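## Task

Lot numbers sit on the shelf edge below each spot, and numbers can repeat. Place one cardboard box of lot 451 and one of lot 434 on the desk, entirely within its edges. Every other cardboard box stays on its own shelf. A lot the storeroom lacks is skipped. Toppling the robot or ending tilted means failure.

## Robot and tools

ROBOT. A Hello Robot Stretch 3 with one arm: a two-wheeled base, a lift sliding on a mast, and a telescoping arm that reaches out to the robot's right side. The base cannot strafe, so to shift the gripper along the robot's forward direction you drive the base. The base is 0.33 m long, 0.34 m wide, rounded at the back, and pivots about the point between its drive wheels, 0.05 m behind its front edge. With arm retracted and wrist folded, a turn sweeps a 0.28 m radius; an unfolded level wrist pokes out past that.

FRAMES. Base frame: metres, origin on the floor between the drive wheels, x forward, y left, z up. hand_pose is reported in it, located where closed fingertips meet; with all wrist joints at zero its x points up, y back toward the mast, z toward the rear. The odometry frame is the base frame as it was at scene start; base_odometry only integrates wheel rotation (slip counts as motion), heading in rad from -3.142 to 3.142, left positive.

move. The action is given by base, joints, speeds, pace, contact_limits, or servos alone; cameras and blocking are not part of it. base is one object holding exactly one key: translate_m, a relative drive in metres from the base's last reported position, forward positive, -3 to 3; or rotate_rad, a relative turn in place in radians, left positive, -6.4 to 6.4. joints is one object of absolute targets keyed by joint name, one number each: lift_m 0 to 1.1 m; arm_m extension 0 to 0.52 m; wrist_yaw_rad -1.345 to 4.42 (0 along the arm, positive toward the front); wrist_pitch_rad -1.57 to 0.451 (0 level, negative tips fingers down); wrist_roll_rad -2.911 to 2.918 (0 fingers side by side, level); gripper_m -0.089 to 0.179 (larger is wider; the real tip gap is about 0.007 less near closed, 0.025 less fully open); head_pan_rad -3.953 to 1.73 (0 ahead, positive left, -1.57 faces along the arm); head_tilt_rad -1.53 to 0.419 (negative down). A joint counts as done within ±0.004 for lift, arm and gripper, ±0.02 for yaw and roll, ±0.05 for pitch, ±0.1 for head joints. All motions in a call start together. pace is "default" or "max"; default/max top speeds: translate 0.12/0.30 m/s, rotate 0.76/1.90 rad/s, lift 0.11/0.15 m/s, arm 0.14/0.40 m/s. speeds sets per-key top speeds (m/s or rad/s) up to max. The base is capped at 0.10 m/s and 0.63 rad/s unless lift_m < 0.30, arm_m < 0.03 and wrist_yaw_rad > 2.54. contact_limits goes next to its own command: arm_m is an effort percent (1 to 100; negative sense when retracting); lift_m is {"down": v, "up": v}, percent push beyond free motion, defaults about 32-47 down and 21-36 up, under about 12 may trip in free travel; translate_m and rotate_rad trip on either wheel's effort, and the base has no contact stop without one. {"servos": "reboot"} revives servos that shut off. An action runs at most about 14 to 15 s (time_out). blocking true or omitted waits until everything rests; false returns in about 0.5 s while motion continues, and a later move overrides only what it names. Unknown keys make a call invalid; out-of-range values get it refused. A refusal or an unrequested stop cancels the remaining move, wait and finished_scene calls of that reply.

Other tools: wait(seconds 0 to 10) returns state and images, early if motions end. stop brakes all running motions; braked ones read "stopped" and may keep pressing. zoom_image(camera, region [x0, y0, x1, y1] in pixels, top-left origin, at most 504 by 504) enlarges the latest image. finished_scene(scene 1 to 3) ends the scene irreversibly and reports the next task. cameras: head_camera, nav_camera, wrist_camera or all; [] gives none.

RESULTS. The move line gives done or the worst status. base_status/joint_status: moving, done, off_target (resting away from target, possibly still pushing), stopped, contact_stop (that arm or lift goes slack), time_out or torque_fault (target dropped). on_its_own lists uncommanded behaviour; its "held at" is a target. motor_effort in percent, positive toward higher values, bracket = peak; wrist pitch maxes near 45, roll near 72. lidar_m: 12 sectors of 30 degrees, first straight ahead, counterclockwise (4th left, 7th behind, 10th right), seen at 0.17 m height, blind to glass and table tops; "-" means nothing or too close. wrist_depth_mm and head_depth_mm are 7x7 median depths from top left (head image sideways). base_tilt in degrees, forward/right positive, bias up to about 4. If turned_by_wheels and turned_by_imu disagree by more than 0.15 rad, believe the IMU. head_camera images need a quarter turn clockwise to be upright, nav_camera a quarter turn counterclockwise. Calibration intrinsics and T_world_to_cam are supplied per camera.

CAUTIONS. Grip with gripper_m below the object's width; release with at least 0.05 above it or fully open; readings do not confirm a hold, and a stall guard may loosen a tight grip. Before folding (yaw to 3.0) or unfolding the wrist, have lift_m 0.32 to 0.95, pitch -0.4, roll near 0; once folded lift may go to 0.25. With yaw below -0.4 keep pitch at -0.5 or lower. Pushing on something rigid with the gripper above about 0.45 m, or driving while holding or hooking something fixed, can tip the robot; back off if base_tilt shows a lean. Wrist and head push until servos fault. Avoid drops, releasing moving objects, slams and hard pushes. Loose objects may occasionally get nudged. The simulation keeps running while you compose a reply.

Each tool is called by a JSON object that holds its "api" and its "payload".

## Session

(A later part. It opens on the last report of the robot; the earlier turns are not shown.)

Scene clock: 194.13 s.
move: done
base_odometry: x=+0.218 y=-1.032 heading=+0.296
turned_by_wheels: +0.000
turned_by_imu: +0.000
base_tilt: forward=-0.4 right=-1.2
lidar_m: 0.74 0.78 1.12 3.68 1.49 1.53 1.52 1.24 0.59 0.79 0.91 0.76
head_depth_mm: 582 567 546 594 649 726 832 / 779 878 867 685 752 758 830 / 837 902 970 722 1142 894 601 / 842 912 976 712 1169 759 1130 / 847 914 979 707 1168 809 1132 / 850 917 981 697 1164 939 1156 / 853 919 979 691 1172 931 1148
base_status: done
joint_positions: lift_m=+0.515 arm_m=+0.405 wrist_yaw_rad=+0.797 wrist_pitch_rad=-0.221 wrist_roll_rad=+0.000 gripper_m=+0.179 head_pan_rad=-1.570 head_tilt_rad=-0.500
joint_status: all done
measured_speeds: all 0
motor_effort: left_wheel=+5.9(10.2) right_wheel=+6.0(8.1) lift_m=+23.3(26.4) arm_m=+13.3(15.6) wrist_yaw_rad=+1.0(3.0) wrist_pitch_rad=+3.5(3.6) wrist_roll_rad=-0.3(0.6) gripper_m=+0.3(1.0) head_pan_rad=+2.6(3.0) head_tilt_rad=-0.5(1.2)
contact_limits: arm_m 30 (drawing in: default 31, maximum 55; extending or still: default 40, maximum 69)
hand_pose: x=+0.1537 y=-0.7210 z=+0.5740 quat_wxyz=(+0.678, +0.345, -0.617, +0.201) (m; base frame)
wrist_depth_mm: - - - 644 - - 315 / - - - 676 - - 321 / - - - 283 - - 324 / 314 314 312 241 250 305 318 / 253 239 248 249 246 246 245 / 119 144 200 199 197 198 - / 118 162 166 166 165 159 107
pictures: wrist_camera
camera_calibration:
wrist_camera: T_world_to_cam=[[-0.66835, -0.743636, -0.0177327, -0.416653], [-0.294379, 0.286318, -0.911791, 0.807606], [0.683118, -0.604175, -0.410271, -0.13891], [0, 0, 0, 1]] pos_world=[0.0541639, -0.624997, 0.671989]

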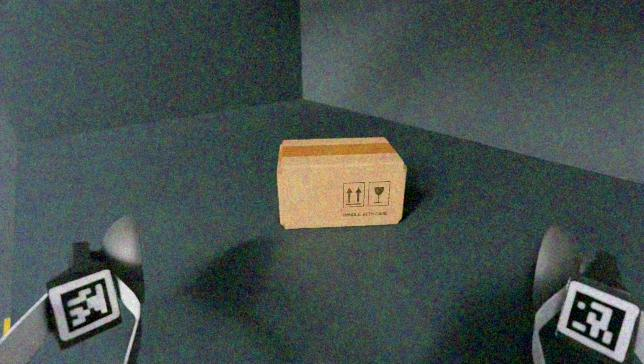

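{"api": "move", "payload": {"base": {"translate_m": 0.076}, "joints": {"arm_m": 0.484}, "speeds": {"arm_m": 0.04, "translate_m": 0.04}, "contact_limits": {"arm_m": 28}, "cameras": ["wrist_camera"]}}

Scene clock: 205.60 s.
move: done
base_odometry: x=+0.290 y=-1.010 heading=+0.296
turned_by_wheels: +0.000
turned_by_imu: +0.000
base_tilt: forward=-0.4 right=-1.1
lidar_m: 0.67 0.71 1.01 3.67 1.57 1.54 1.60 1.30 0.62 1.03 0.83 0.68
head_depth_mm: 736 824 787 693 718 749 819 / 836 897 973 729 1093 926 851 / 837 904 974 720 1162 785 625 / 843 913 979 713 1172 795 1138 / 848 915 983 704 1170 858 1161 / 853 921 983 697 1166 908 1155 / 856 922 986 689 1178 930 1153
base_status: done
joint_positions: lift_m=+0.515 arm_m=+0.484 wrist_yaw_rad=+0.797 wrist_pitch_rad=-0.221 wrist_roll_rad=+0.000 gripper_m=+0.179 head_pan_rad=-1.570 head_tilt_rad=-0.500
joint_status: all done
measured_speeds: all 0
motor_effort: left_wheel=+7.2(9.6) right_wheel=+1.9(9.4) lift_m=+25.9(26.7) arm_m=+12.7(14.7) wrist_yaw_rad=+1.9(3.3) wrist_pitch_rad=+3.5(3.6) wrist_roll_rad=+0.1(0.3) gripper_m=+0.5(1.3) head_pan_rad=+2.2(3.3) head_tilt_rad=+0.2(1.2)
contact_limits: arm_m 28 (drawing in: default 31, maximum 55; extending or still: default 40, maximum 69)
hand_pose: x=+0.1537 y=-0.8000 z=+0.5740 quat_wxyz=(+0.678, +0.345, -0.617, +0.201) (m; base frame)
wrist_depth_mm: - - - 542 - 307 258 / - - - 575 - 314 267 / - - - - - 315 274 / 309 311 310 309 308 311 281 / 251 236 236 156 172 245 255 / 119 144 140 139 144 197 - / 156 161 155 151 154 159 107
pictures: wrist_camera
camera_calibration:
wrist_camera: T_world_to_cam=[[-0.66835, -0.743636, -0.0177327, -0.4754], [-0.294379, 0.286318, -0.911791, 0.830225], [0.683118, -0.604175, -0.410271, -0.18664], [0, 0, 0, 1]] pos_world=[0.0541639, -0.703997, 0.671989]

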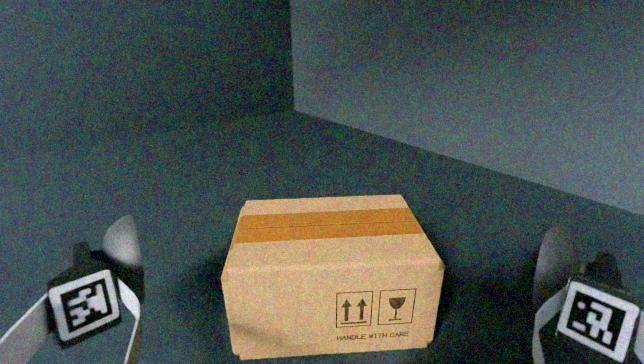

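{"api": "move", "payload": {"joints": {"gripper_m": 0.05}, "cameras": []}}

{"api": "move", "payload": {"joints": {"gripper_m": 0.035, "lift_m": 0.56}, "speeds": {"lift_m": 0.04}, "cameras": ["wrist_camera"]}}

Scene clock: 213.50 s.
move: done
base_odometry: x=+0.290 y=-1.010 heading=+0.296
turned_by_wheels: +0.000
turned_by_imu: +0.000
base_tilt: forward=-0.2 right=-1.2
lidar_m: 0.67 0.71 1.01 3.66 1.57 1.54 1.60 1.30 0.62 1.03 0.83 0.68
head_depth_mm: 736 823 787 692 718 751 816 / 837 900 975 729 1088 930 852 / 839 907 976 722 1162 784 625 / 846 910 979 712 1175 799 1136 / 848 919 984 705 1170 883 1162 / 850 920 988 699 1172 938 1160 / 858 928 984 690 1178 933 1154
base_status: not commanded
joint_positions: lift_m=+0.515 arm_m=+0.484 wrist_yaw_rad=+0.799 wrist_pitch_rad=-0.221 wrist_roll_rad=+0.000 gripper_m=+0.051 head_pan_rad=-1.570 head_tilt_rad=-0.500
joint_status: all done
measured_speeds: all 0
motor_effort: left_wheel=+7.0(7.3) right_wheel=+2.0(2.8) lift_m=+28.9(29.0) arm_m=+3.7(7.8) wrist_yaw_rad=-0.5(2.8) wrist_pitch_rad=+3.5(3.6) wrist_roll_rad=-0.1(0.3) gripper_m=-14.5(85.3) head_pan_rad=+2.6(2.7) head_tilt_rad=+1.2(2.1)
contact_limits: arm_m 28 (drawing in: default 31, maximum 55; extending or still: default 40, maximum 69)
hand_pose: x=+0.1539 y=-0.7997 z=+0.5740 quat_wxyz=(+0.678, +0.345, -0.617, +0.201) (m; base frame)
wrist_depth_mm: - - - 546 - 307 259 / - - - 573 - 314 269 / - - - - - 318 275 / 312 311 310 307 306 314 280 / 250 250 153 156 155 245 244 / 200 199 135 140 140 195 195 / 172 156 152 152 154 154 164
pictures: none
No camera images: "cameras" was empty.

Scene clock: 215.10 s.
move: done
base_odometry: x=+0.290 y=-1.010 heading=+0.296
turned_by_wheels: +0.000
turned_by_imu: +0.000
base_tilt: forward=-0.2 right=-1.2
lidar_m: 0.67 0.71 1.01 3.67 1.57 1.54 1.60 1.31 0.63 1.03 0.84 0.68
head_depth_mm: 736 823 788 694 719 750 815 / 835 902 976 729 1091 933 845 / 841 908 976 720 1166 725 578 / 840 914 978 712 1171 815 1140 / 852 914 987 706 1174 886 1158 / 853 922 982 697 1169 908 1156 / 859 925 987 689 1180 934 1148
base_status: not commanded
joint_positions: lift_m=+0.560 arm_m=+0.484 wrist_yaw_rad=+0.799 wrist_pitch_rad=-0.223 wrist_roll_rad=+0.000 gripper_m=+0.038 head_pan_rad=-1.570 head_tilt_rad=-0.500
joint_status: all done
measured_speeds: all 0
motor_effort: left_wheel=+7.2(7.5) right_wheel=+2.8(2.9) lift_m=+30.2(33.4) arm_m=+1.7(4.8) wrist_yaw_rad=+0.7(1.9) wrist_pitch_rad=+4.0(4.1) wrist_roll_rad=+0.0(0.3) gripper_m=-8.4(73.9) head_pan_rad=+2.3(2.7) head_tilt_rad=+2.1(2.3)
contact_limits: arm_m 28 (drawing in: default 31, maximum 55; extending or still: default 40, maximum 69)
hand_pose: x=+0.1538 y=-0.7996 z=+0.6184 quat_wxyz=(+0.678, +0.346, -0.616, +0.200) (m; base frame)
wrist_depth_mm: - - - 542 - 306 260 / - - - 570 - 314 267 / - - - 591 - 318 274 / - - - - 421 328 281 / 315 313 150 157 155 323 294 / 266 264 136 140 141 259 259 / 228 206 151 151 154 124 217
pictures: wrist_camera
camera_calibration:
wrist_camera: T_world_to_cam=[[-0.667338, -0.744541, -0.0178482, -0.475077], [-0.296199, 0.287322, -0.910885, 0.871142], [0.683319, -0.602582, -0.412274, -0.165764], [0, 0, 0, 1]] pos_world=[0.0542642, -0.703899, 0.716691]

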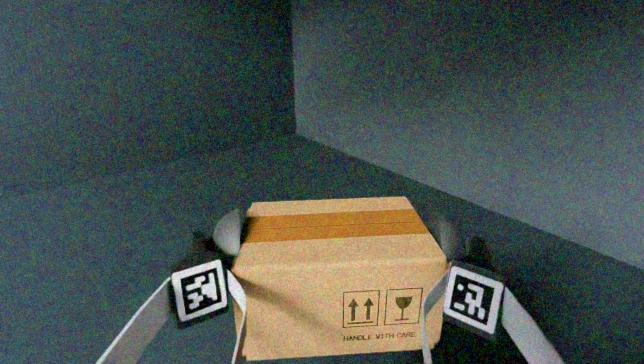

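{"api": "move", "payload": {"joints": {"arm_m": 0.01}, "speeds": {"arm_m": 0.1}, "cameras": ["wrist_camera"]}}

{"api": "move", "payload": {"base": {"rotate_rad": -1.328}, "speeds": {"rotate_rad": 0.5}, "joints": {"head_pan_rad": -3.0, "head_tilt_rad": -0.4}, "cameras": ["nav_camera"]}}

{"api": "move", "payload": {"joints": {"lift_m": 0.82, "wrist_yaw_rad": 0, "head_pan_rad": -2.3}, "cameras": ["nav_camera", "wrist_camera", "head_camera"]}}

Scene clock: 252.67 s.
move: done
base_odometry: x=+0.290 y=-1.010 heading=+0.296
turned_by_wheels: +0.000
turned_by_imu: +0.000
base_tilt: forward=-0.4 right=-1.0
lidar_m: 0.67 0.70 1.01 3.67 1.57 1.54 1.60 1.30 0.62 1.03 0.84 0.68
head_depth_mm: 738 825 787 696 715 750 817 / 837 904 977 731 1090 932 850 / 841 907 977 722 1163 952 1141 / 845 913 984 714 1171 949 1139 / 846 918 984 708 1171 942 1160 / 853 924 991 698 1173 940 1157 / 856 928 985 690 1179 934 1149
base_status: not commanded
joint_positions: lift_m=+0.560 arm_m=+0.010 wrist_yaw_rad=+0.799 wrist_pitch_rad=-0.224 wrist_roll_rad=+0.000 gripper_m=+0.038 head_pan_rad=-1.570 head_tilt_rad=-0.500
joint_status: all done
measured_speeds: all 0
motor_effort: left_wheel=+7.4(7.9) right_wheel=+2.0(3.0) lift_m=+31.2(32.0) arm_m=-12.3(14.7) wrist_yaw_rad=+0.7(1.9) wrist_pitch_rad=+3.9(4.1) wrist_roll_rad=+0.1(0.3) gripper_m=-8.2(9.2) head_pan_rad=+2.1(2.6) head_tilt_rad=+1.8(3.1)
hand_pose: x=+0.1538 y=-0.3256 z=+0.6183 quat_wxyz=(+0.678, +0.346, -0.616, +0.200) (m; base frame)
wrist_depth_mm: 445 - - - 826 - - / 455 - - - 859 - - / 471 - - - - - - / - - - - - - - / 506 - 150 157 156 - 323 / 538 - 136 140 141 - 303 / - - 146 151 152 108 -
pictures: wrist_camera
camera_calibration:
wrist_camera: T_world_to_cam=[[-0.667345, -0.744534, -0.017872, -0.122146], [-0.296471, 0.287596, -0.91071, 0.734904], [0.683195, -0.60246, -0.412659, 0.120171], [0, 0, 0, 1]] pos_world=[0.0542645, -0.229899, 0.716692]

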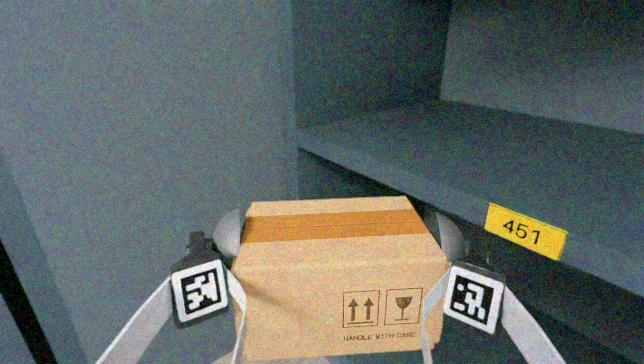

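Scene clock: 256.27 s.
move: done
base_odometry: x=+0.291 y=-1.010 heading=-1.031
turned_by_wheels: -1.328
turned_by_imu: -1.308
base_tilt: forward=-0.3 right=-1.3
lidar_m: 1.03 0.75 0.67 0.67 0.80 1.48 2.53 1.55 1.60 1.30 0.65 0.62
head_depth_mm: 3047 3195 3346 3515 2445 1803 1434 / 3182 3318 3561 3626 2440 1793 1425 / 3320 3545 3724 3736 2430 1773 1412 / 3133 3369 3566 3051 2421 1777 1411 / 2632 2793 2906 2036 2299 1773 1401 / 2229 2359 2471 1683 2230 1746 1390 / 1955 2035 2142 1648 2212 1679 1389
base_status: done
joint_positions: lift_m=+0.560 arm_m=+0.010 wrist_yaw_rad=+0.799 wrist_pitch_rad=-0.224 wrist_roll_rad=+0.000 gripper_m=+0.038 head_pan_rad=-3.001 head_tilt_rad=-0.399
joint_status: all done
measured_speeds: all 0
motor_effort: left_wheel=+8.1(12.7) right_wheel=-10.2(13.5) lift_m=+29.9(31.5) arm_m=-12.3(13.5) wrist_yaw_rad=+0.6(2.1) wrist_pitch_rad=+3.9(4.1) wrist_roll_rad=-0.1(0.3) gripper_m=-8.3(9.1) head_pan_rad=+3.4(5.2) head_tilt_rad=+2.0(8.5)
hand_pose: x=+0.1538 y=-0.3256 z=+0.6183 quat_wxyz=(+0.678, +0.346, -0.616, +0.200) (m; base frame)
wrist_depth_mm: - - - - - - - / - - 429 - - - - / - - 462 - - - - / - - 473 - - - - / - - 152 157 156 - - / - - 136 140 141 939 - / - - 146 150 153 124 864
pictures: nav_camera (sideways)
camera_calibration:
nav_camera: T_world_to_cam=[[-0.357779, -0.0679143, 0.931333, -1.16683], [-0.155691, 0.98773, 0.0122169, 0.0352588], [-0.920736, -0.140629, -0.363963, 0.43252], [0, 0, 0, 1]] pos_world=[-0.0137401, -0.0532454, 1.2437]

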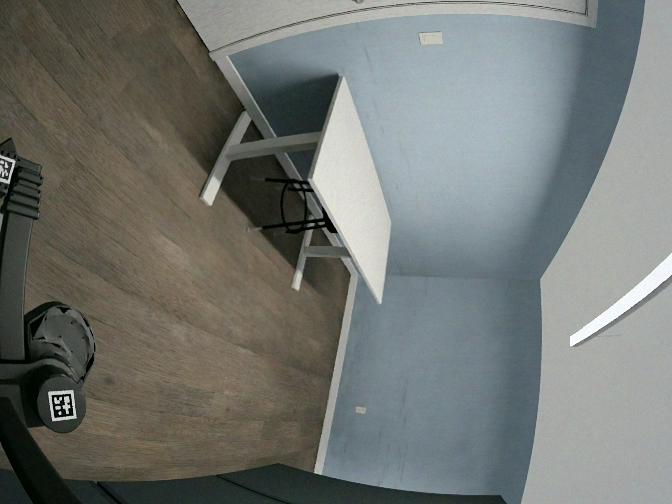

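Scene clock: 259.47 s.
move: done
base_odometry: x=+0.291 y=-1.010 heading=-1.031
turned_by_wheels: +0.000
turned_by_imu: +0.000
base_tilt: forward=-0.2 right=-1.2
lidar_m: 1.03 0.75 0.67 0.67 0.80 1.48 2.53 1.54 1.60 1.30 0.65 0.62
head_depth_mm: 1720 1864 2013 1790 2173 1818 1441 / 1645 1769 1904 1756 2116 1734 1427 / 1572 1667 1789 1902 2110 1784 1419 / 1501 1591 1704 1848 1985 1783 1408 / 1411 1503 1606 1732 1860 1771 1402 / 1357 1427 1542 1643 1749 1746 1396 / 1309 1379 1463 1556 1674 1717 1388
base_status: not commanded
joint_positions: lift_m=+0.820 arm_m=+0.010 wrist_yaw_rad=+0.003 wrist_pitch_rad=-0.224 wrist_roll_rad=+0.000 gripper_m=+0.038 head_pan_rad=-2.299 head_tilt_rad=-0.399
joint_status: all done
measured_speeds: all 0
motor_effort: left_wheel=+7.4(8.2) right_wheel=-10.7(11.3) lift_m=+31.7(34.3) arm_m=-10.5(12.9) wrist_yaw_rad=-2.3(7.1) wrist_pitch_rad=+4.0(4.2) wrist_roll_rad=-0.1(0.3) gripper_m=-8.4(9.2) head_pan_rad=-3.0(5.4) head_tilt_rad=-1.2(2.3)
hand_pose: x=-0.0208 y=-0.3994 z=+0.8782 quat_wxyz=(+0.703, +0.080, -0.702, -0.078) (m; base frame)
wrist_depth_mm: - - - - - - - / - - - - - - - / - - - - - - - / - - - - - - - / - - 150 157 156 - - / - - 136 140 141 - - / - - 148 152 154 125 -
pictures: head_camera (sideways), nav_camera (sideways), wrist_camera
camera_calibration:
head_camera: T_world_to_cam=[[0.191211, 0.283896, -0.939596, 1.2371], [0.721196, -0.689978, -0.061709, 0.0755407], [-0.665819, -0.665833, -0.336676, 0.397791], [0, 0, 0, 1]] pos_world=[-0.0261694, -0.0342237, 1.30096]
nav_camera: T_world_to_cam=[[-0.229393, -0.28285, 0.93133, -1.1676], [-0.756549, 0.653823, 0.0122269, 0.0388277], [-0.612383, -0.701791, -0.363972, 0.430678], [0, 0, 0, 1]] pos_world=[0.0252773, -0.0533947, 1.2437]
wrist_camera: T_world_to_cam=[[-0.998879, -0.0438067, -0.0179166, -0.0159225], [-0.00180446, 0.413529, -0.910489, 0.99727], [0.0472946, -0.909436, -0.413145, 0.166706], [0, 0, 0, 1]] pos_world=[-0.0219894, -0.261489, 0.976592]

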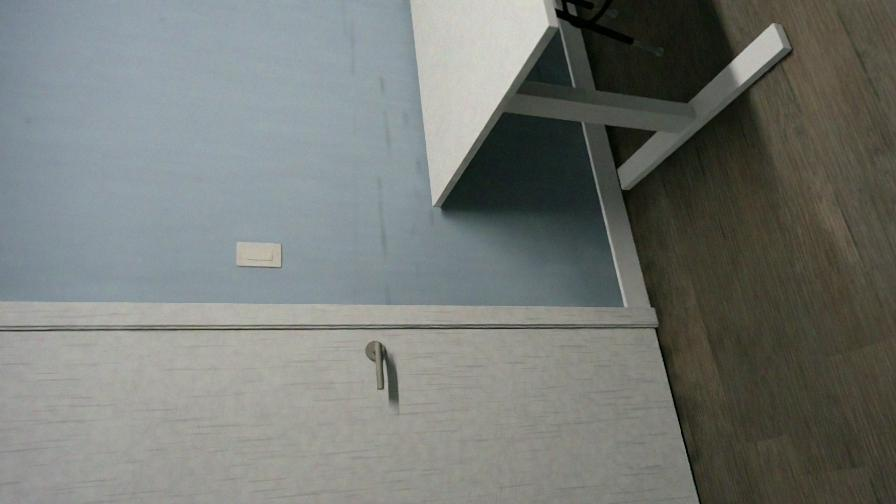

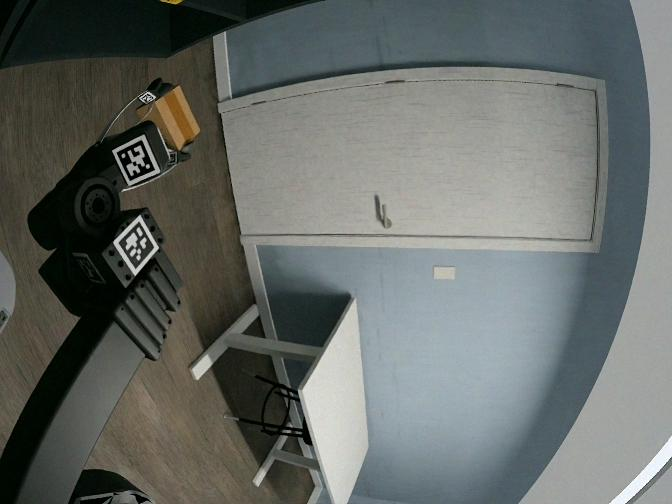

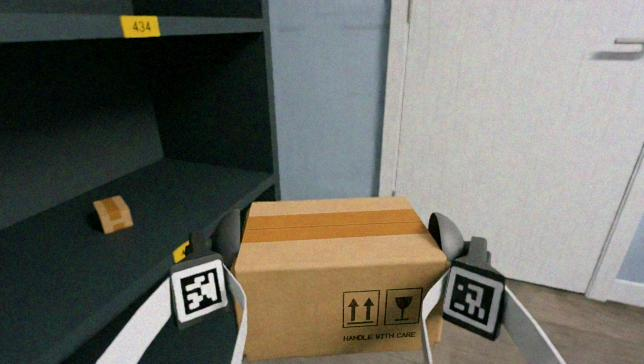

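{"api": "move", "payload": {"base": {"rotate_rad": -0.06}, "cameras": []}}

{"api": "move", "payload": {"base": {"translate_m": -0.9}, "joints": {"head_pan_rad": -3.14}, "cameras": ["nav_camera"]}}

{"api": "move", "payload": {"base": {"translate_m": -0.32}, "joints": {"head_pan_rad": -1.57, "head_tilt_rad": -0.6}, "cameras": ["nav_camera", "head_camera"]}}

Scene clock: 282.37 s.
move: done
base_odometry: x=+0.291 y=-1.010 heading=-1.091
turned_by_wheels: -0.060
turned_by_imu: -0.059
base_tilt: forward=-0.3 right=-1.3
lidar_m: 1.03 0.78 0.67 0.67 0.77 1.33 2.53 1.54 1.60 1.30 1.20 0.62
head_depth_mm: 1845 1972 2132 1782 2129 1819 1426 / 1722 1865 2003 1751 2106 1753 1416 / 1630 1744 1893 1921 2174 1782 1418 / 1537 1646 1756 1893 2065 1766 1418 / 1460 1557 1654 1781 1930 1751 1397 / 1376 1453 1556 1659 1785 1767 1401 / 1320 1400 1473 1565 1684 1732 1389
base_status: done
joint_positions: lift_m=+0.820 arm_m=+0.010 wrist_yaw_rad=+0.002 wrist_pitch_rad=-0.224 wrist_roll_rad=+0.000 gripper_m=+0.038 head_pan_rad=-2.300 head_tilt_rad=-0.399
joint_status: not commanded
measured_speeds: all 0
motor_effort: left_wheel=+8.0(11.6) right_wheel=-10.2(13.0) lift_m=+30.8(32.0) arm_m=-9.2(10.0) wrist_yaw_rad=-2.7(4.2) wrist_pitch_rad=+4.0(4.2) wrist_roll_rad=-0.1(0.3) gripper_m=-8.7(9.1) head_pan_rad=-3.0(3.6) head_tilt_rad=-3.5(4.5)
hand_pose: x=-0.0209 y=-0.3994 z=+0.8782 quat_wxyz=(+0.703, +0.080, -0.702, -0.079) (m; base frame)
wrist_depth_mm: - - - - - - - / - - - - - - - / - - - - - - - / - - - - - - - / - - 152 157 156 - - / - - 136 141 141 - - / - - 148 151 154 124 -
pictures: none
No camera images: "cameras" was empty.

Scene clock: 292.50 s.
move: done
base_odometry: x=-0.125 y=-0.212 heading=-1.090
turned_by_wheels: +0.000
turned_by_imu: +0.000
base_tilt: forward=-0.4 right=-1.3
lidar_m: 1.44 1.04 0.89 0.89 1.03 1.78 2.83 0.96 0.96 1.39 1.58 1.44
head_depth_mm: 2313 2447 2574 2777 2450 1799 1476 / 2356 2497 2663 2831 2467 1785 1461 / 2422 2592 2747 2939 2416 1791 1453 / 2470 2639 2832 3048 2428 1774 1443 / 2543 2700 2904 3068 2381 1751 1402 / 2577 2704 2903 2749 2363 1755 1396 / 2212 2289 2353 1656 1742 1741 1380
base_status: done
joint_positions: lift_m=+0.820 arm_m=+0.010 wrist_yaw_rad=+0.002 wrist_pitch_rad=-0.224 wrist_roll_rad=+0.000 gripper_m=+0.038 head_pan_rad=-3.140 head_tilt_rad=-0.400
joint_status: all done
measured_speeds: all 0
motor_effort: left_wheel=-0.6(9.6) right_wheel=-11.6(15.4) lift_m=+25.2(31.4) arm_m=-5.8(9.5) wrist_yaw_rad=-2.5(4.5) wrist_pitch_rad=+4.0(4.2) wrist_roll_rad=-0.1(0.5) gripper_m=-8.7(9.1) head_pan_rad=+3.6(6.1) head_tilt_rad=-2.7(4.6)
hand_pose: x=-0.0209 y=-0.3994 z=+0.8782 quat_wxyz=(+0.703, +0.080, -0.702, -0.079) (m; base frame)
wrist_depth_mm: - - - - - - - / - - - - - - - / - - - - - - - / - - - - - - - / - - 152 158 156 - - / - - 136 140 141 - - / - - 148 152 154 121 -
pictures: nav_camera (sideways)
camera_calibration:
nav_camera: T_world_to_cam=[[-0.365052, -0.0176291, 0.93082, -1.16615], [-0.0172312, 0.999777, 0.0121773, 0.0344478], [-0.930828, -0.0115938, -0.365274, 0.434273], [0, 0, 0, 1]] pos_world=[-0.0208792, -0.0499635, 1.24369]

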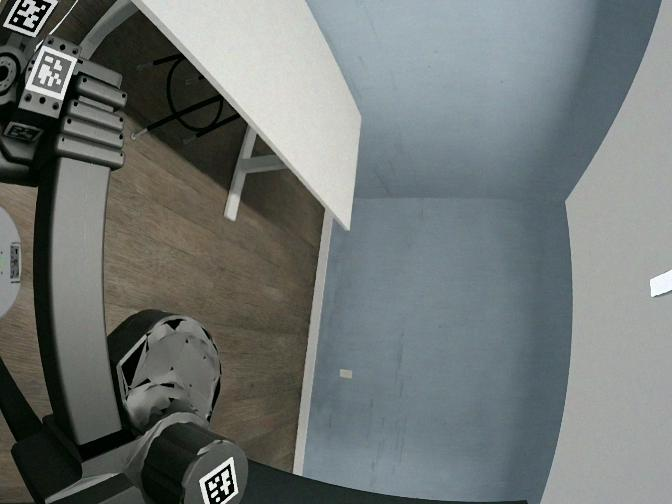

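Scene clock: 296.83 s.
move: done
base_odometry: x=-0.273 y=+0.072 heading=-1.090
turned_by_wheels: +0.000
turned_by_imu: +0.000
base_tilt: forward=-0.3 right=-1.2
lidar_m: 1.75 1.13 0.97 0.97 1.13 2.53 2.53 0.98 0.73 0.87 1.49 1.75
head_depth_mm: 1036 1130 1240 1132 845 731 1311 / 1065 1150 1275 1130 837 1347 1305 / 1090 1190 1314 1113 826 506 360 / 1114 1221 1347 1099 823 348 323 / 1146 1256 1394 1566 819 1388 1220 / 1160 1271 1431 1597 1748 1458 1217 / 1190 1310 1467 1655 1798 1446 1207
base_status: done
joint_positions: lift_m=+0.820 arm_m=+0.010 wrist_yaw_rad=+0.002 wrist_pitch_rad=-0.224 wrist_roll_rad=+0.000 gripper_m=+0.038 head_pan_rad=-1.570 head_tilt_rad=-0.600
joint_status: all done
measured_speeds: all 0
motor_effort: left_wheel=-0.9(10.1) right_wheel=-11.5(15.9) lift_m=+29.2(30.2) arm_m=-3.4(5.5) wrist_yaw_rad=-2.6(4.0) wrist_pitch_rad=+4.0(4.2) wrist_roll_rad=+0.0(0.3) gripper_m=-8.3(9.1) head_pan_rad=-3.4(6.0) head_tilt_rad=+3.4(7.3)
hand_pose: x=-0.0209 y=-0.3994 z=+0.8782 quat_wxyz=(+0.703, +0.080, -0.702, -0.079) (m; base frame)
wrist_depth_mm: - - - - - - - / - - - - - - - / - - - - - - - / - - - 186 - - - / - - 151 158 155 - - / - - 136 140 141 - - / - - 148 151 153 117 -
pictures: head_camera (sideways), nav_camera (sideways)
camera_calibration:
head_camera: T_world_to_cam=[[-0.0468909, 0.520265, -0.852717, 1.1252], [0.997508, -0.0206591, -0.0674576, 0.0813326], [-0.0527122, -0.853755, -0.518, 0.630011], [0, 0, 0, 1]] pos_world=[0.00484093, -0.0458473, 1.29131]
nav_camera: T_world_to_cam=[[0.0176803, -0.54276, 0.839702, -1.04965], [-0.999782, -0.0189152, 0.00882453, 0.0448315], [0.0110935, -0.839675, -0.542976, 0.659793], [0, 0, 0, 1]] pos_world=[0.0560605, -0.0148501, 1.23925]

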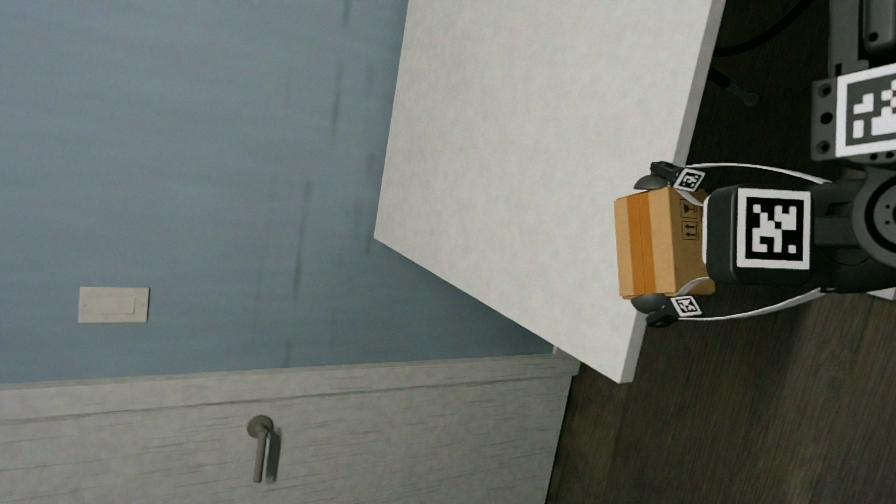

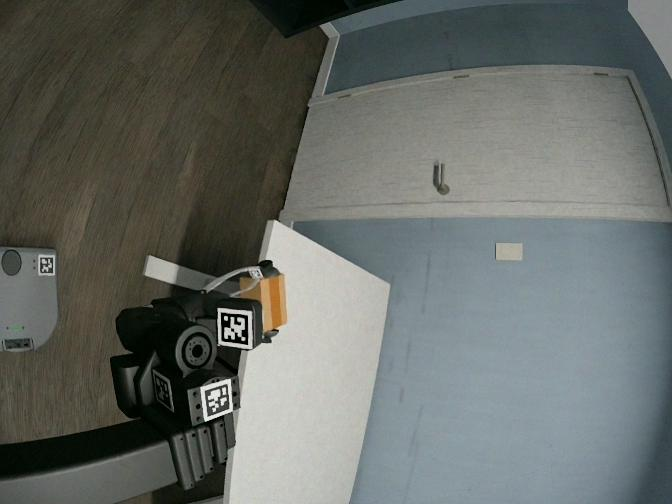

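{"api": "move", "payload": {"base": {"translate_m": -0.13}, "cameras": []}}

{"api": "move", "payload": {"joints": {"arm_m": 0.30, "lift_m": 0.75}, "cameras": ["head_camera", "wrist_camera"]}}

Scene clock: 307.90 s.
move: done
base_odometry: x=-0.333 y=+0.187 heading=-1.090
turned_by_wheels: +0.000
turned_by_imu: +0.000
base_tilt: forward=-0.3 right=-1.1
lidar_m: 1.87 1.17 1.01 1.01 1.16 2.40 2.40 0.88 0.65 0.87 1.44 2.06
head_depth_mm: 1003 1098 1204 1130 844 691 1305 / 1038 1126 1243 1123 836 709 1304 / 1058 1155 1277 1111 830 505 360 / 1088 1186 1313 1097 823 348 323 / 1110 1229 1355 1085 817 1350 1189 / 1138 1259 1405 1535 808 1416 1216 / 1152 1273 1421 1610 1731 1446 1209
base_status: done
joint_positions: lift_m=+0.820 arm_m=+0.010 wrist_yaw_rad=+0.002 wrist_pitch_rad=-0.224 wrist_roll_rad=+0.000 gripper_m=+0.038 head_pan_rad=-1.570 head_tilt_rad=-0.600
joint_status: not commanded
measured_speeds: all 0
motor_effort: left_wheel=-5.1(7.2) right_wheel=-6.5(15.9) lift_m=+29.5(32.5) arm_m=-1.0(2.3) wrist_yaw_rad=-2.2(4.0) wrist_pitch_rad=+4.1(4.2) wrist_roll_rad=+0.1(0.3) gripper_m=-8.7(9.1) head_pan_rad=-2.7(3.8) head_tilt_rad=+3.5(4.1)
hand_pose: x=-0.0209 y=-0.3994 z=+0.8782 quat_wxyz=(+0.703, +0.080, -0.702, -0.079) (m; base frame)
wrist_depth_mm: - - - - - - - / - - - - - - - / - - - - - - - / - - - - - - - / - - 150 157 155 - - / - - 136 140 140 - - / - - 148 152 152 108 -
pictures: none
No camera images: "cameras" was empty.

Scene clock: 311.27 s.
move: done
base_odometry: x=-0.333 y=+0.187 heading=-1.090
turned_by_wheels: +0.000
turned_by_imu: +0.000
base_tilt: forward=-0.3 right=-1.2
lidar_m: 1.87 1.17 1.01 1.01 1.16 2.40 2.40 0.88 0.65 0.87 1.44 2.05
head_depth_mm: 1009 1101 1207 1131 842 687 331 / 1036 1127 1239 1123 755 380 331 / 1058 1160 1276 1111 506 725 1232 / 1089 1183 1313 1096 533 1345 1220 / 1115 1223 1355 1082 812 1339 1194 / 1140 1253 1403 1532 809 1415 1222 / 1151 1271 1420 1611 1724 1456 1208
base_status: not commanded
joint_positions: lift_m=+0.750 arm_m=+0.300 wrist_yaw_rad=+0.002 wrist_pitch_rad=-0.225 wrist_roll_rad=+0.000 gripper_m=+0.038 head_pan_rad=-1.570 head_tilt_rad=-0.600
joint_status: all done
measured_speeds: all 0
motor_effort: left_wheel=-5.0(5.8) right_wheel=-5.8(7.3) lift_m=+24.3(28.0) arm_m=+13.4(14.7) wrist_yaw_rad=-2.7(4.1) wrist_pitch_rad=+4.3(4.3) wrist_roll_rad=-0.1(0.3) gripper_m=-8.0(9.3) head_pan_rad=-3.3(3.6) head_tilt_rad=+2.8(4.5)
hand_pose: x=-0.0209 y=-0.6894 z=+0.8081 quat_wxyz=(+0.703, +0.080, -0.702, -0.079) (m; base frame)
wrist_depth_mm: - 803 - - - - - / - 847 - - - - - / - 918 - - - - - / - - - - - - - / - - 150 158 155 - - / - - 136 141 141 - - / - - 146 149 152 108 -
pictures: head_camera (sideways), wrist_camera
camera_calibration:
head_camera: T_world_to_cam=[[-0.0466485, 0.519899, -0.852953, 1.12549], [0.997498, -0.0211611, -0.067452, 0.0813028], [-0.0531176, -0.853966, -0.517611, 0.629499], [0, 0, 0, 1]] pos_world=[0.00484051, -0.0458494, 1.29131]
wrist_camera: T_world_to_cam=[[-0.998893, -0.0434837, -0.0179166, -0.0297025], [-0.00169828, 0.414062, -0.910247, 1.05354], [0.0469995, -0.90921, -0.413677, -0.12535], [0, 0, 0, 1]] pos_world=[-0.021989, -0.55149, 0.906593]

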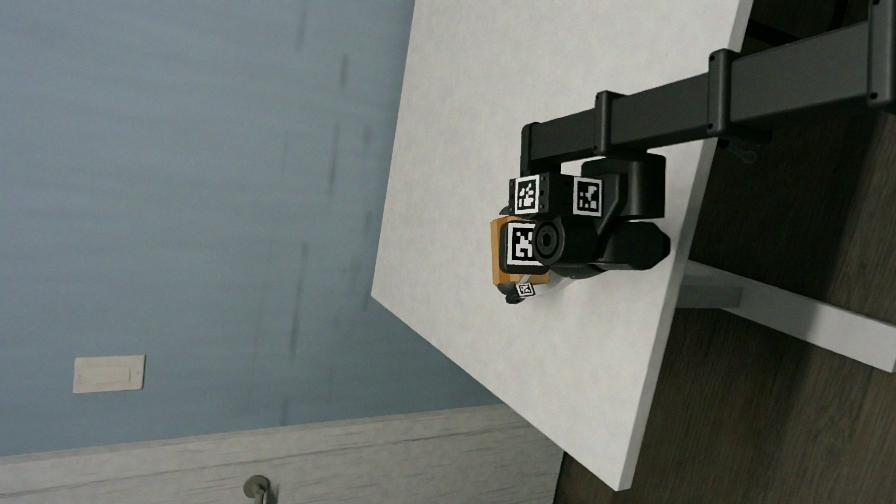

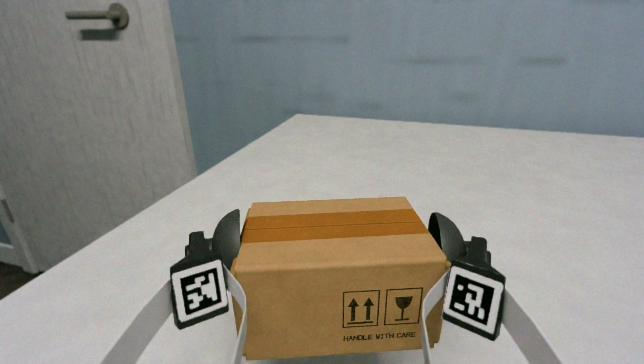

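{"api": "move", "payload": {"joints": {"lift_m": 0.692}, "speeds": {"lift_m": 0.02}, "contact_limits": {"lift_m": {"down": 13}}, "cameras": ["wrist_camera"]}}

Scene clock: 324.03 s.
move: done
base_odometry: x=-0.333 y=+0.187 heading=-1.090
turned_by_wheels: +0.000
turned_by_imu: +0.000
base_tilt: forward=-0.4 right=-1.2
lidar_m: 1.87 1.17 1.01 1.00 1.16 2.41 2.40 0.88 0.65 0.86 1.44 2.05
head_depth_mm: 1011 1099 1206 1132 843 690 1197 / 1029 1129 1240 1121 835 474 379 / 1054 1159 1282 1104 559 540 1243 / 1079 1187 1318 1102 631 1324 1233 / 1115 1222 1350 1088 800 1353 1191 / 1145 1260 1405 1538 811 1419 1219 / 1156 1277 1417 1613 1733 1442 1213
base_status: not commanded
joint_positions: lift_m=+0.692 arm_m=+0.300 wrist_yaw_rad=+0.002 wrist_pitch_rad=-0.188 wrist_roll_rad=+0.001 gripper_m=+0.038 head_pan_rad=-1.570 head_tilt_rad=-0.600
joint_status: all done
measured_speeds: all 0
motor_effort: left_wheel=-4.9(5.6) right_wheel=-6.9(7.4) lift_m=+21.9(27.1) arm_m=+13.6(13.8) wrist_yaw_rad=-3.1(4.1) wrist_pitch_rad=-2.6(4.2) wrist_roll_rad=-0.6(0.8) gripper_m=-8.6(9.0) head_pan_rad=-2.3(3.2) head_tilt_rad=+1.8(3.5)
contact_limits: lift_m down 13 (down: maximum 72; up: maximum 65)
hand_pose: x=-0.0209 y=-0.6922 z=+0.7590 quat_wxyz=(+0.704, +0.068, -0.704, -0.066) (m; base frame)
wrist_depth_mm: - 798 - - - - - / - 865 - - - - - / - 900 - - - - - / - - - - - - - / - - 152 156 155 - - / - - 135 140 141 - - / - - 144 149 152 108 -
pictures: wrist_camera
camera_calibration:
wrist_camera: T_world_to_cam=[[-0.99888, -0.0438278, -0.0178147, -0.0310176], [-0.000201779, 0.380495, -0.924783, 0.99789], [0.0473096, -0.923744, -0.380077, -0.183709], [0, 0, 0, 1]] pos_world=[-0.0220903, -0.550751, 0.852456]

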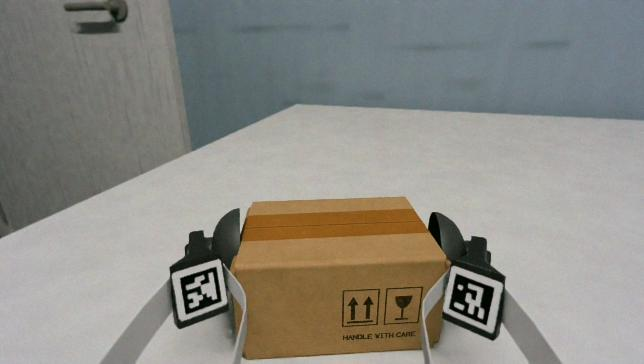

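{"api": "move", "payload": {"joints": {"lift_m": 0.697}, "speeds": {"lift_m": 0.02}, "cameras": []}}

{"api": "move", "payload": {"joints": {"gripper_m": 0.179}, "cameras": []}}

{"api": "move", "payload": {"joints": {"arm_m": 0.005}, "speeds": {"arm_m": 0.1}, "cameras": ["wrist_camera", "head_camera"]}}

Scene clock: 332.10 s.
move: done
base_odometry: x=-0.333 y=+0.187 heading=-1.090
turned_by_wheels: +0.000
turned_by_imu: +0.000
base_tilt: forward=-0.3 right=-1.0
lidar_m: 1.87 1.17 1.01 1.01 1.16 2.40 2.40 0.88 0.65 0.86 1.44 2.05
head_depth_mm: 1010 1098 1210 1132 843 692 1197 / 1034 1125 1242 1117 834 468 374 / 1058 1158 1273 1114 551 539 1229 / 1083 1189 1316 1100 629 1348 1226 / 1113 1218 1361 1092 803 1354 1203 / 1141 1257 1396 1536 809 1420 1217 / 1149 1272 1424 1617 1734 1447 1214
base_status: not commanded
joint_positions: lift_m=+0.697 arm_m=+0.300 wrist_yaw_rad=+0.002 wrist_pitch_rad=-0.206 wrist_roll_rad=+0.001 gripper_m=+0.038 head_pan_rad=-1.570 head_tilt_rad=-0.600
joint_status: all done
measured_speeds: all 0
motor_effort: left_wheel=-5.2(5.3) right_wheel=-6.3(7.0) lift_m=+30.3(31.0) arm_m=+10.8(13.1) wrist_yaw_rad=-2.5(3.4) wrist_pitch_rad=+0.7(2.5) wrist_roll_rad=-0.5(0.8) gripper_m=-8.7(8.8) head_pan_rad=-2.2(2.8) head_tilt_rad=+2.1(2.8)
hand_pose: x=-0.0209 y=-0.6909 z=+0.7597 quat_wxyz=(+0.703, +0.074, -0.703, -0.072) (m; base frame)
wrist_depth_mm: - 804 - - - - - / - 855 - - - - - / - 930 - - - - - / - - - - - - - / - - 152 156 155 - - / - - 135 141 141 - - / - - 145 150 152 108 -
pictures: none
No camera images: "cameras" was empty.

Scene clock: 334.03 s.
move: done
base_odometry: x=-0.333 y=+0.187 heading=-1.090
turned_by_wheels: +0.000
turned_by_imu: +0.000
base_tilt: forward=-0.3 right=-1.1
lidar_m: 1.87 1.17 1.01 1.01 1.16 2.40 2.40 0.88 0.65 0.87 1.45 2.05
head_depth_mm: 1012 1100 1212 1131 839 693 1193 / 1032 1130 1244 1123 834 466 374 / 1057 1155 1273 1109 551 539 1227 / 1086 1187 1325 1100 632 1348 1222 / 1111 1217 1349 1090 800 1347 1194 / 1139 1257 1408 1537 811 1417 1221 / 1149 1266 1417 1629 1725 1455 1214
base_status: not commanded
joint_positions: lift_m=+0.697 arm_m=+0.300 wrist_yaw_rad=+0.000 wrist_pitch_rad=-0.214 wrist_roll_rad=+0.001 gripper_m=+0.179 head_pan_rad=-1.570 head_tilt_rad=-0.600
joint_status: all done
measured_speeds: all 0
motor_effort: left_wheel=-4.6(5.9) right_wheel=-6.4(7.3) lift_m=+27.8(30.5) arm_m=+3.7(10.9) wrist_yaw_rad=-1.3(2.9) wrist_pitch_rad=+2.1(2.1) wrist_roll_rad=-0.5(0.8) gripper_m=+0.6(82.7) head_pan_rad=-1.9(3.2) head_tilt_rad=+2.3(2.8)
hand_pose: x=-0.0215 y=-0.6903 z=+0.7578 quat_wxyz=(+0.703, +0.076, -0.703, -0.076) (m; base frame)
wrist_depth_mm: - 799 - - - - - / - 866 - - - - - / - 923 - - - - - / - - - - - - - / - 142 - 160 152 - - / - 126 140 140 144 - - / - - 149 150 152 - 105
pictures: none
No camera images: "cameras" was empty.

Scene clock: 337.97 s.
move: done
base_odometry: x=-0.333 y=+0.187 heading=-1.090
turned_by_wheels: +0.000
turned_by_imu: +0.000
base_tilt: forward=-0.4 right=-1.2
lidar_m: 1.87 1.17 1.01 1.01 1.16 2.41 2.40 0.88 0.65 0.86 1.44 2.04
head_depth_mm: 1003 1098 1206 1128 842 691 1186 / 1031 1130 1241 1118 837 705 1236 / 1058 1154 1275 1112 830 725 1229 / 1086 1192 1319 1101 807 1351 405 / 1106 1224 1354 1084 813 1352 1175 / 1143 1258 1404 1537 811 1423 1219 / 1152 1271 1425 1624 1736 1441 1214
base_status: not commanded
joint_positions: lift_m=+0.697 arm_m=+0.005 wrist_yaw_rad=+0.000 wrist_pitch_rad=-0.214 wrist_roll_rad=+0.001 gripper_m=+0.179 head_pan_rad=-1.570 head_tilt_rad=-0.600
joint_status: all done
measured_speeds: all 0
motor_effort: left_wheel=-5.0(5.7) right_wheel=-6.2(7.4) lift_m=+24.3(28.6) arm_m=-12.4(14.6) wrist_yaw_rad=-0.6(1.7) wrist_pitch_rad=+2.1(2.3) wrist_roll_rad=-0.3(0.8) gripper_m=+0.5(1.1) head_pan_rad=-2.1(2.6) head_tilt_rad=+1.1(2.6)
hand_pose: x=-0.0215 y=-0.3952 z=+0.7577 quat_wxyz=(+0.703, +0.076, -0.703, -0.076) (m; base frame)
wrist_depth_mm: - - - - - - - / - - - - - - - / - - - 415 - - - / - - - - - - - / - - - - - - - / 123 - - - - - - / 978 - - - - - 105
pictures: head_camera (sideways), wrist_camera
camera_calibration:
head_camera: T_world_to_cam=[[-0.0466485, 0.519899, -0.852953, 1.12549], [0.997498, -0.0211611, -0.067452, 0.0813028], [-0.0531176, -0.853966, -0.517611, 0.629499], [0, 0, 0, 1]] pos_world=[0.00484051, -0.0458494, 1.29131]
wrist_camera: T_world_to_cam=[[-0.998986, -0.0408821, -0.0188561, -0.0167263], [0.000717569, 0.404316, -0.914619, 0.885343], [0.0450154, -0.913705, -0.403877, 0.11203], [0, 0, 0, 1]] pos_world=[-0.0223877, -0.25628, 0.854682]

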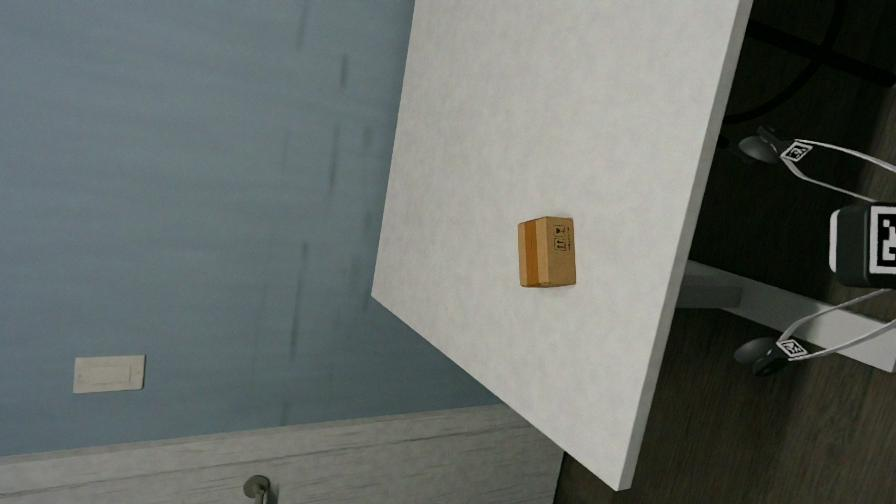

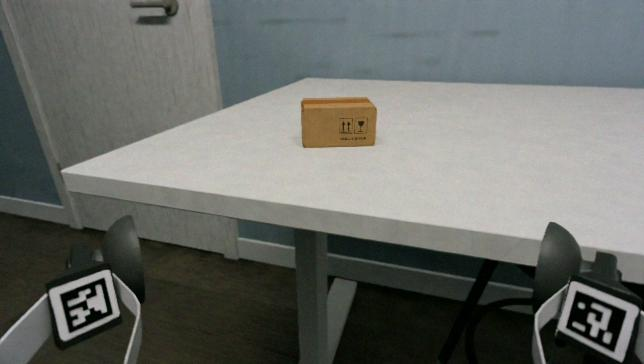

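{"api": "move", "payload": {"joints": {"wrist_pitch_rad": -0.4, "gripper_m": 0.037, "head_pan_rad": -3.9, "head_tilt_rad": -0.3}, "cameras": ["nav_camera"]}}

{"api": "move", "payload": {"joints": {"wrist_yaw_rad": 3.0, "head_pan_rad": -3.3}, "cameras": ["nav_camera"]}}

Scene clock: 353.97 s.
move: done
base_odometry: x=-0.333 y=+0.187 heading=-1.090
turned_by_wheels: +0.000
turned_by_imu: +0.000
base_tilt: forward=-0.2 right=-1.1
lidar_m: 1.87 1.17 1.01 1.01 1.16 2.40 2.40 0.88 0.65 0.86 1.44 2.05
head_depth_mm: - - - - - - - / 1362 1406 - - - - - / 2505 1552 1590 1630 1728 1776 1561 / 2420 2522 2664 2778 2842 2029 1546 / 2265 2388 2508 2617 2698 2002 1544 / 2163 2233 2358 2460 2573 2009 1530 / 2050 2122 2221 2297 2410 1988 1527
base_status: not commanded
joint_positions: lift_m=+0.697 arm_m=+0.005 wrist_yaw_rad=+0.000 wrist_pitch_rad=-0.412 wrist_roll_rad=+0.001 gripper_m=+0.037 head_pan_rad=-3.908 head_tilt_rad=-0.296
joint_status: all done
measured_speeds: translate_m=+0.000 rotate_rad=+0.000 lift_m=+0.000 arm_m=+0.000 wrist_yaw_rad=+0.000 wrist_pitch_rad=+0.000 wrist_roll_rad=+0.000 head_pan_rad=+0.024 head_tilt_rad=+0.000
motor_effort: left_wheel=-5.0(5.5) right_wheel=-6.5(7.2) lift_m=+26.6(26.9) arm_m=-0.1(6.4) wrist_yaw_rad=-0.4(1.2) wrist_pitch_rad=+1.8(3.3) wrist_roll_rad=-0.5(0.8) gripper_m=+0.1(82.8) head_pan_rad=+3.4(5.5) head_tilt_rad=-4.2(8.3)
hand_pose: x=-0.0216 y=-0.3751 z=+0.7110 quat_wxyz=(+0.692, +0.145, -0.692, -0.145) (m; base frame)
wrist_depth_mm: - - - 379 - - - / - - - - - - - / - - - - - - - / - - - - - - - / - - - 802 - - - / - - 126 148 129 - 981 / 897 916 862 853 839 880 863
pictures: nav_camera (sideways)
camera_calibration:
nav_camera: T_world_to_cam=[[-0.203859, 0.172631, 0.96366, -1.21002], [0.683223, 0.730081, 0.0137461, 0.0280729], [-0.701176, 0.661196, -0.266779, 0.304765], [0, 0, 0, 1]] pos_world=[-0.0521606, -0.0131172, 1.24697]

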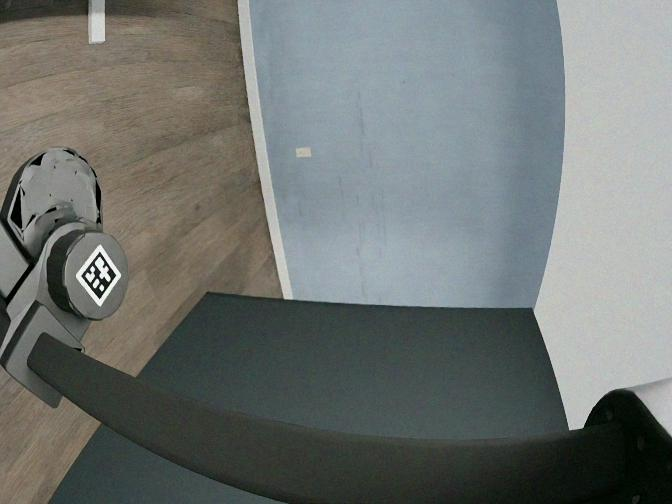

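Scene clock: 356.47 s.
move: done
base_odometry: x=-0.333 y=+0.187 heading=-1.090
turned_by_wheels: +0.000
turned_by_imu: +0.000
base_tilt: forward=-0.4 right=-1.1
lidar_m: 1.87 1.17 1.01 1.01 1.16 2.41 2.40 0.88 0.65 0.86 1.44 2.05
head_depth_mm: 2044 2138 2243 2343 2474 2054 1576 / 2086 2163 2267 2374 2485 2056 1555 / 2107 2189 2284 2398 2492 2011 1546 / 2086 2198 2294 2405 2508 1999 1547 / 2111 2219 2298 2462 2533 2002 1532 / 2143 2244 2354 2459 2538 1987 1525 / 2157 2276 2390 2485 2593 1979 1516
base_status: not commanded
joint_positions: lift_m=+0.697 arm_m=+0.005 wrist_yaw_rad=+2.997 wrist_pitch_rad=-0.412 wrist_roll_rad=+0.001 gripper_m=+0.037 head_pan_rad=-3.298 head_tilt_rad=-0.300
joint_status: all done
measured_speeds: all 0
motor_effort: left_wheel=-5.1(5.6) right_wheel=-6.8(7.2) lift_m=+30.7(30.7) arm_m=+6.0(6.0) wrist_yaw_rad=+1.9(5.4) wrist_pitch_rad=+1.8(2.0) wrist_roll_rad=-0.4(0.8) gripper_m=+0.4(1.1) head_pan_rad=-2.7(4.8) head_tilt_rad=-3.7(4.3)
hand_pose: x=+0.0112 y=+0.0728 z=+0.7110 quat_wxyz=(+0.195, +0.701, +0.094, +0.680) (m; base frame)
wrist_depth_mm: - 141 - - - - - / - 151 - - - - - / - 166 - - - - - / - 187 - - - - - / - - 209 - - - - / - - 127 973 129 - - / 886 892 267 864 848 866 861
pictures: nav_camera (sideways)
camera_calibration:
nav_camera: T_world_to_cam=[[-0.269558, 0.0251136, 0.962657, -1.20834], [0.141078, 0.989904, 0.0136796, 0.0314883], [-0.952594, 0.139497, -0.27038, 0.310908], [0, 0, 0, 1]] pos_world=[-0.0339915, -0.0441955, 1.24685]

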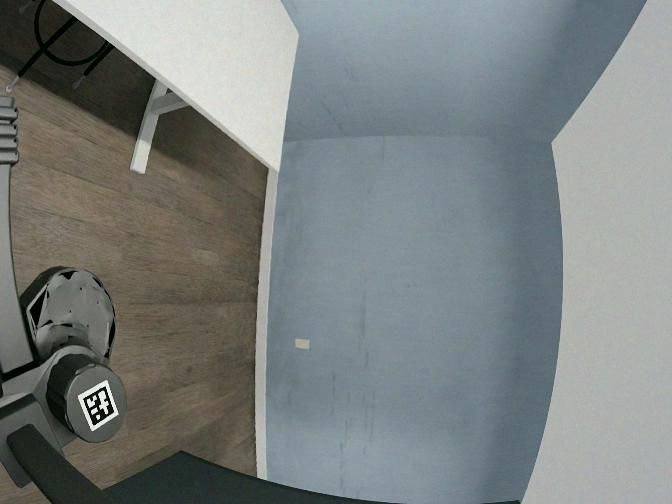

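{"api": "move", "payload": {"base": {"rotate_rad": -0.35}, "joints": {"lift_m": 0.4}, "cameras": []}}

{"api": "move", "payload": {"base": {"translate_m": -1.2}, "cameras": []}}

{"api": "move", "payload": {"base": {"translate_m": -0.6}, "cameras": []}}

{"api": "move", "payload": {"base": {"rotate_rad": 1.74}, "joints": {"head_pan_rad": 0, "head_tilt_rad": -0.3}, "cameras": ["nav_camera", "head_camera"]}}

Scene clock: 384.57 s.
move: done
base_odometry: x=-0.333 y=+0.187 heading=-1.440
turned_by_wheels: -0.350
turned_by_imu: -0.344
base_tilt: forward=-0.4 right=-1.3
lidar_m: 1.87 1.58 1.07 1.01 1.02 1.31 2.40 1.29 0.88 0.65 0.86 1.64
head_depth_mm: 2376 2505 2615 2770 1688 1696 1561 / 2278 2431 2534 2693 2771 2029 1556 / 2216 2340 2431 2568 2658 2015 1549 / 2163 2277 2356 2489 2597 2000 1538 / 2115 2206 2288 2450 2519 1980 1525 / 2044 2128 2266 2350 2462 1986 1524 / 2017 2091 2170 2292 2365 1976 1521
base_status: done
joint_positions: lift_m=+0.400 arm_m=+0.005 wrist_yaw_rad=+2.997 wrist_pitch_rad=-0.414 wrist_roll_rad=+0.001 gripper_m=+0.037 head_pan_rad=-3.300 head_tilt_rad=-0.300
joint_status: all done
measured_speeds: all 0
motor_effort: left_wheel=+8.5(12.0) right_wheel=-9.4(13.9) lift_m=+24.0(29.5) arm_m=+12.5(13.1) wrist_yaw_rad=+0.5(3.6) wrist_pitch_rad=+2.1(2.1) wrist_roll_rad=-0.7(0.8) gripper_m=+0.4(1.0) head_pan_rad=-2.4(3.6) head_tilt_rad=-2.3(3.8)
hand_pose: x=+0.0112 y=+0.0726 z=+0.4136 quat_wxyz=(+0.195, +0.701, +0.095, +0.679) (m; base frame)
wrist_depth_mm: - 141 - - - - - / - 151 - - - - - / - 166 - - - - - / 940 188 225 914 899 900 894 / 783 742 211 736 727 749 751 / 658 654 127 622 129 640 639 / 575 586 268 562 550 557 557
pictures: none
No camera images: "cameras" was empty.

Scene clock: 397.70 s.
move: done
base_odometry: x=-0.490 y=+1.377 heading=-1.439
turned_by_wheels: +0.000
turned_by_imu: -0.001
base_tilt: forward=-0.1 right=-1.2
lidar_m: 3.04 1.41 0.96 0.90 0.91 1.30 1.22 1.24 1.48 1.39 0.95 1.12
head_depth_mm: 1192 1255 1318 1397 1491 1584 1560 / 1155 1209 1272 1360 1433 1536 1553 / 1121 1178 1237 1301 1385 1462 1511 / 1091 1139 1201 1264 1329 1414 1484 / 1063 1113 1168 1218 1292 1371 1431 / 1032 1077 1126 1181 1248 1320 1388 / 1007 1056 1098 1150 1212 1278 1347
base_status: done
joint_positions: lift_m=+0.400 arm_m=+0.005 wrist_yaw_rad=+2.997 wrist_pitch_rad=-0.414 wrist_roll_rad=+0.001 gripper_m=+0.037 head_pan_rad=-3.300 head_tilt_rad=-0.300
joint_status: not commanded
measured_speeds: all 0
motor_effort: left_wheel=-0.8(9.0) right_wheel=-11.3(14.8) lift_m=+29.4(31.4) arm_m=+11.2(12.9) wrist_yaw_rad=+2.3(4.1) wrist_pitch_rad=+2.1(2.2) wrist_roll_rad=-0.5(0.9) gripper_m=+0.1(1.1) head_pan_rad=-2.3(3.7) head_tilt_rad=-1.1(3.4)
hand_pose: x=+0.0112 y=+0.0726 z=+0.4136 quat_wxyz=(+0.195, +0.701, +0.095, +0.679) (m; base frame)
wrist_depth_mm: - 141 - - - - - / - 151 - - - - - / - 166 - - - - - / 950 189 226 926 911 895 888 / 793 746 212 733 731 742 738 / 661 660 127 629 129 636 630 / 572 583 268 568 549 559 550
pictures: none
No camera images: "cameras" was empty.

Scene clock: 404.83 s.
move: done
base_odometry: x=-0.569 y=+1.972 heading=-1.439
turned_by_wheels: +0.000
turned_by_imu: +0.000
base_tilt: forward=-0.3 right=-1.1
lidar_m: 3.63 1.33 0.93 1.14 0.98 0.67 0.63 0.63 0.82 1.44 1.26 1.29
head_depth_mm: 598 627 663 702 746 798 856 / 577 607 640 677 719 767 819 / 561 588 621 655 694 738 784 / 545 572 601 634 669 708 756 / 531 556 583 612 647 684 726 / 517 541 566 594 625 659 700 / 504 526 551 577 606 640 675
base_status: done
joint_positions: lift_m=+0.400 arm_m=+0.005 wrist_yaw_rad=+2.997 wrist_pitch_rad=-0.414 wrist_roll_rad=+0.001 gripper_m=+0.037 head_pan_rad=-3.300 head_tilt_rad=-0.300
joint_status: not commanded
measured_speeds: all 0
motor_effort: left_wheel=-0.5(9.9) right_wheel=-11.3(14.3) lift_m=+28.1(29.9) arm_m=+10.8(12.1) wrist_yaw_rad=+1.4(3.4) wrist_pitch_rad=+2.1(2.2) wrist_roll_rad=-0.4(0.8) gripper_m=-0.1(1.2) head_pan_rad=-2.1(2.8) head_tilt_rad=-0.8(2.1)
hand_pose: x=+0.0112 y=+0.0726 z=+0.4136 quat_wxyz=(+0.195, +0.701, +0.095, +0.679) (m; base frame)
wrist_depth_mm: - 142 - - - - - / - 151 - - - - - / - 166 - - - - - / 914 188 226 920 897 909 886 / 772 753 212 743 723 750 741 / 658 657 127 626 129 632 640 / 575 583 267 564 548 560 558
pictures: none
No camera images: "cameras" was empty.

Scene clock: 408.70 s.
move: done
base_odometry: x=-0.569 y=+1.972 heading=+0.300
turned_by_wheels: +1.740
turned_by_imu: +1.712
base_tilt: forward=-0.3 right=-1.2
lidar_m: 1.97 0.84 0.64 0.62 0.66 0.94 1.44 1.26 1.77 2.68 1.13 0.93
head_depth_mm: 1970 2056 2129 2214 1235 1202 1172 / 1993 2082 2156 2294 2378 2038 1551 / 1987 2064 2157 2293 2411 2014 1546 / 1992 2088 2187 2271 2439 1992 1540 / 2009 2101 2195 2311 2448 1971 1526 / 1976 2076 2176 2289 2356 1987 1518 / 1515 1544 1570 1602 1647 1682 1505
base_status: done
joint_positions: lift_m=+0.400 arm_m=+0.005 wrist_yaw_rad=+2.997 wrist_pitch_rad=-0.414 wrist_roll_rad=+0.001 gripper_m=+0.037 head_pan_rad=+0.002 head_tilt_rad=-0.300
joint_status: all done
measured_speeds: all 0
motor_effort: left_wheel=-9.5(12.6) right_wheel=+8.6(12.5) lift_m=+28.1(28.8) arm_m=+0.7(11.3) wrist_yaw_rad=+2.3(3.7) wrist_pitch_rad=+2.1(2.2) wrist_roll_rad=-0.6(0.9) gripper_m=+0.3(1.1) head_pan_rad=-3.0(5.7) head_tilt_rad=+0.0(4.0)
hand_pose: x=+0.0112 y=+0.0726 z=+0.4136 quat_wxyz=(+0.195, +0.701, +0.095, +0.679) (m; base frame)
wrist_depth_mm: 602 141 611 622 617 622 626 / - 151 - - - - - / - 166 172 - - - - / - 182 191 - - - 828 / 770 743 212 740 730 743 735 / 665 654 127 633 129 639 639 / 569 583 268 556 550 558 555
pictures: head_camera (sideways), nav_camera (sideways)
camera_calibration:
head_camera: T_world_to_cam=[[-0.24488, -0.0467741, -0.968425, 1.27741], [0.0387387, 0.997566, -0.0579772, 0.0749062], [0.968779, -0.051713, -0.242472, 0.265275], [0, 0, 0, 1]] pos_world=[0.0529182, -0.00125586, 1.30574]
nav_camera: T_world_to_cam=[[0.270257, 0.0176237, 0.962627, -1.21159], [0.0164088, -0.999772, 0.013697, 0.0322418], [0.962648, 0.0120938, -0.270484, 0.299381], [0, 0, 0, 1]] pos_world=[0.0387137, 0.0499666, 1.24685]

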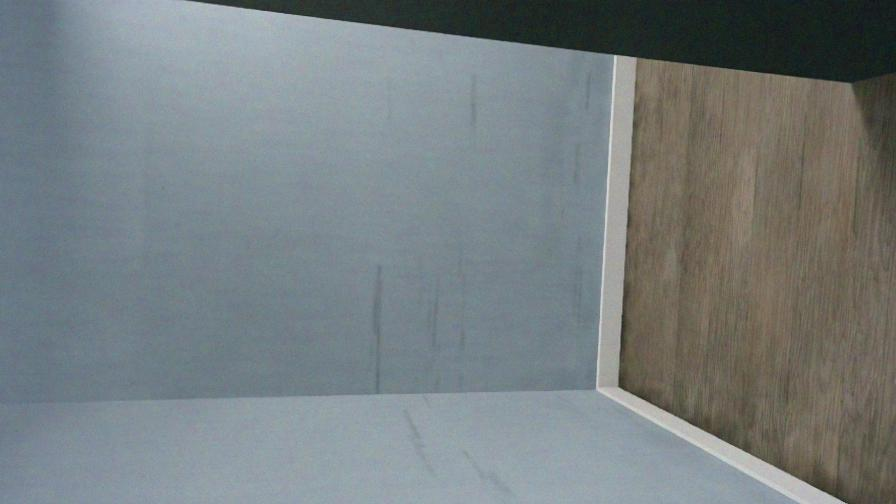

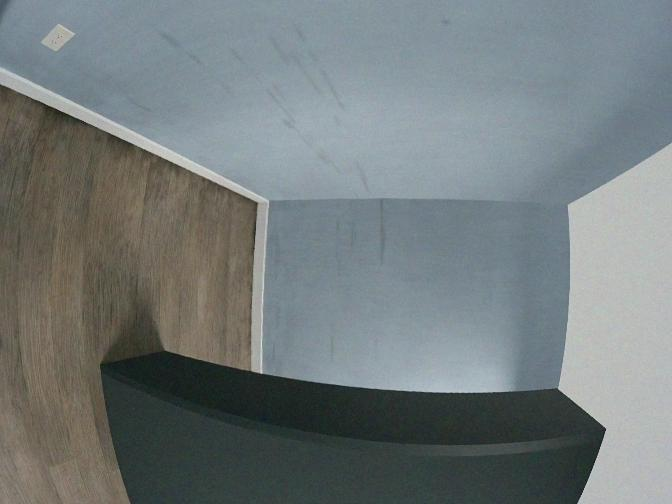

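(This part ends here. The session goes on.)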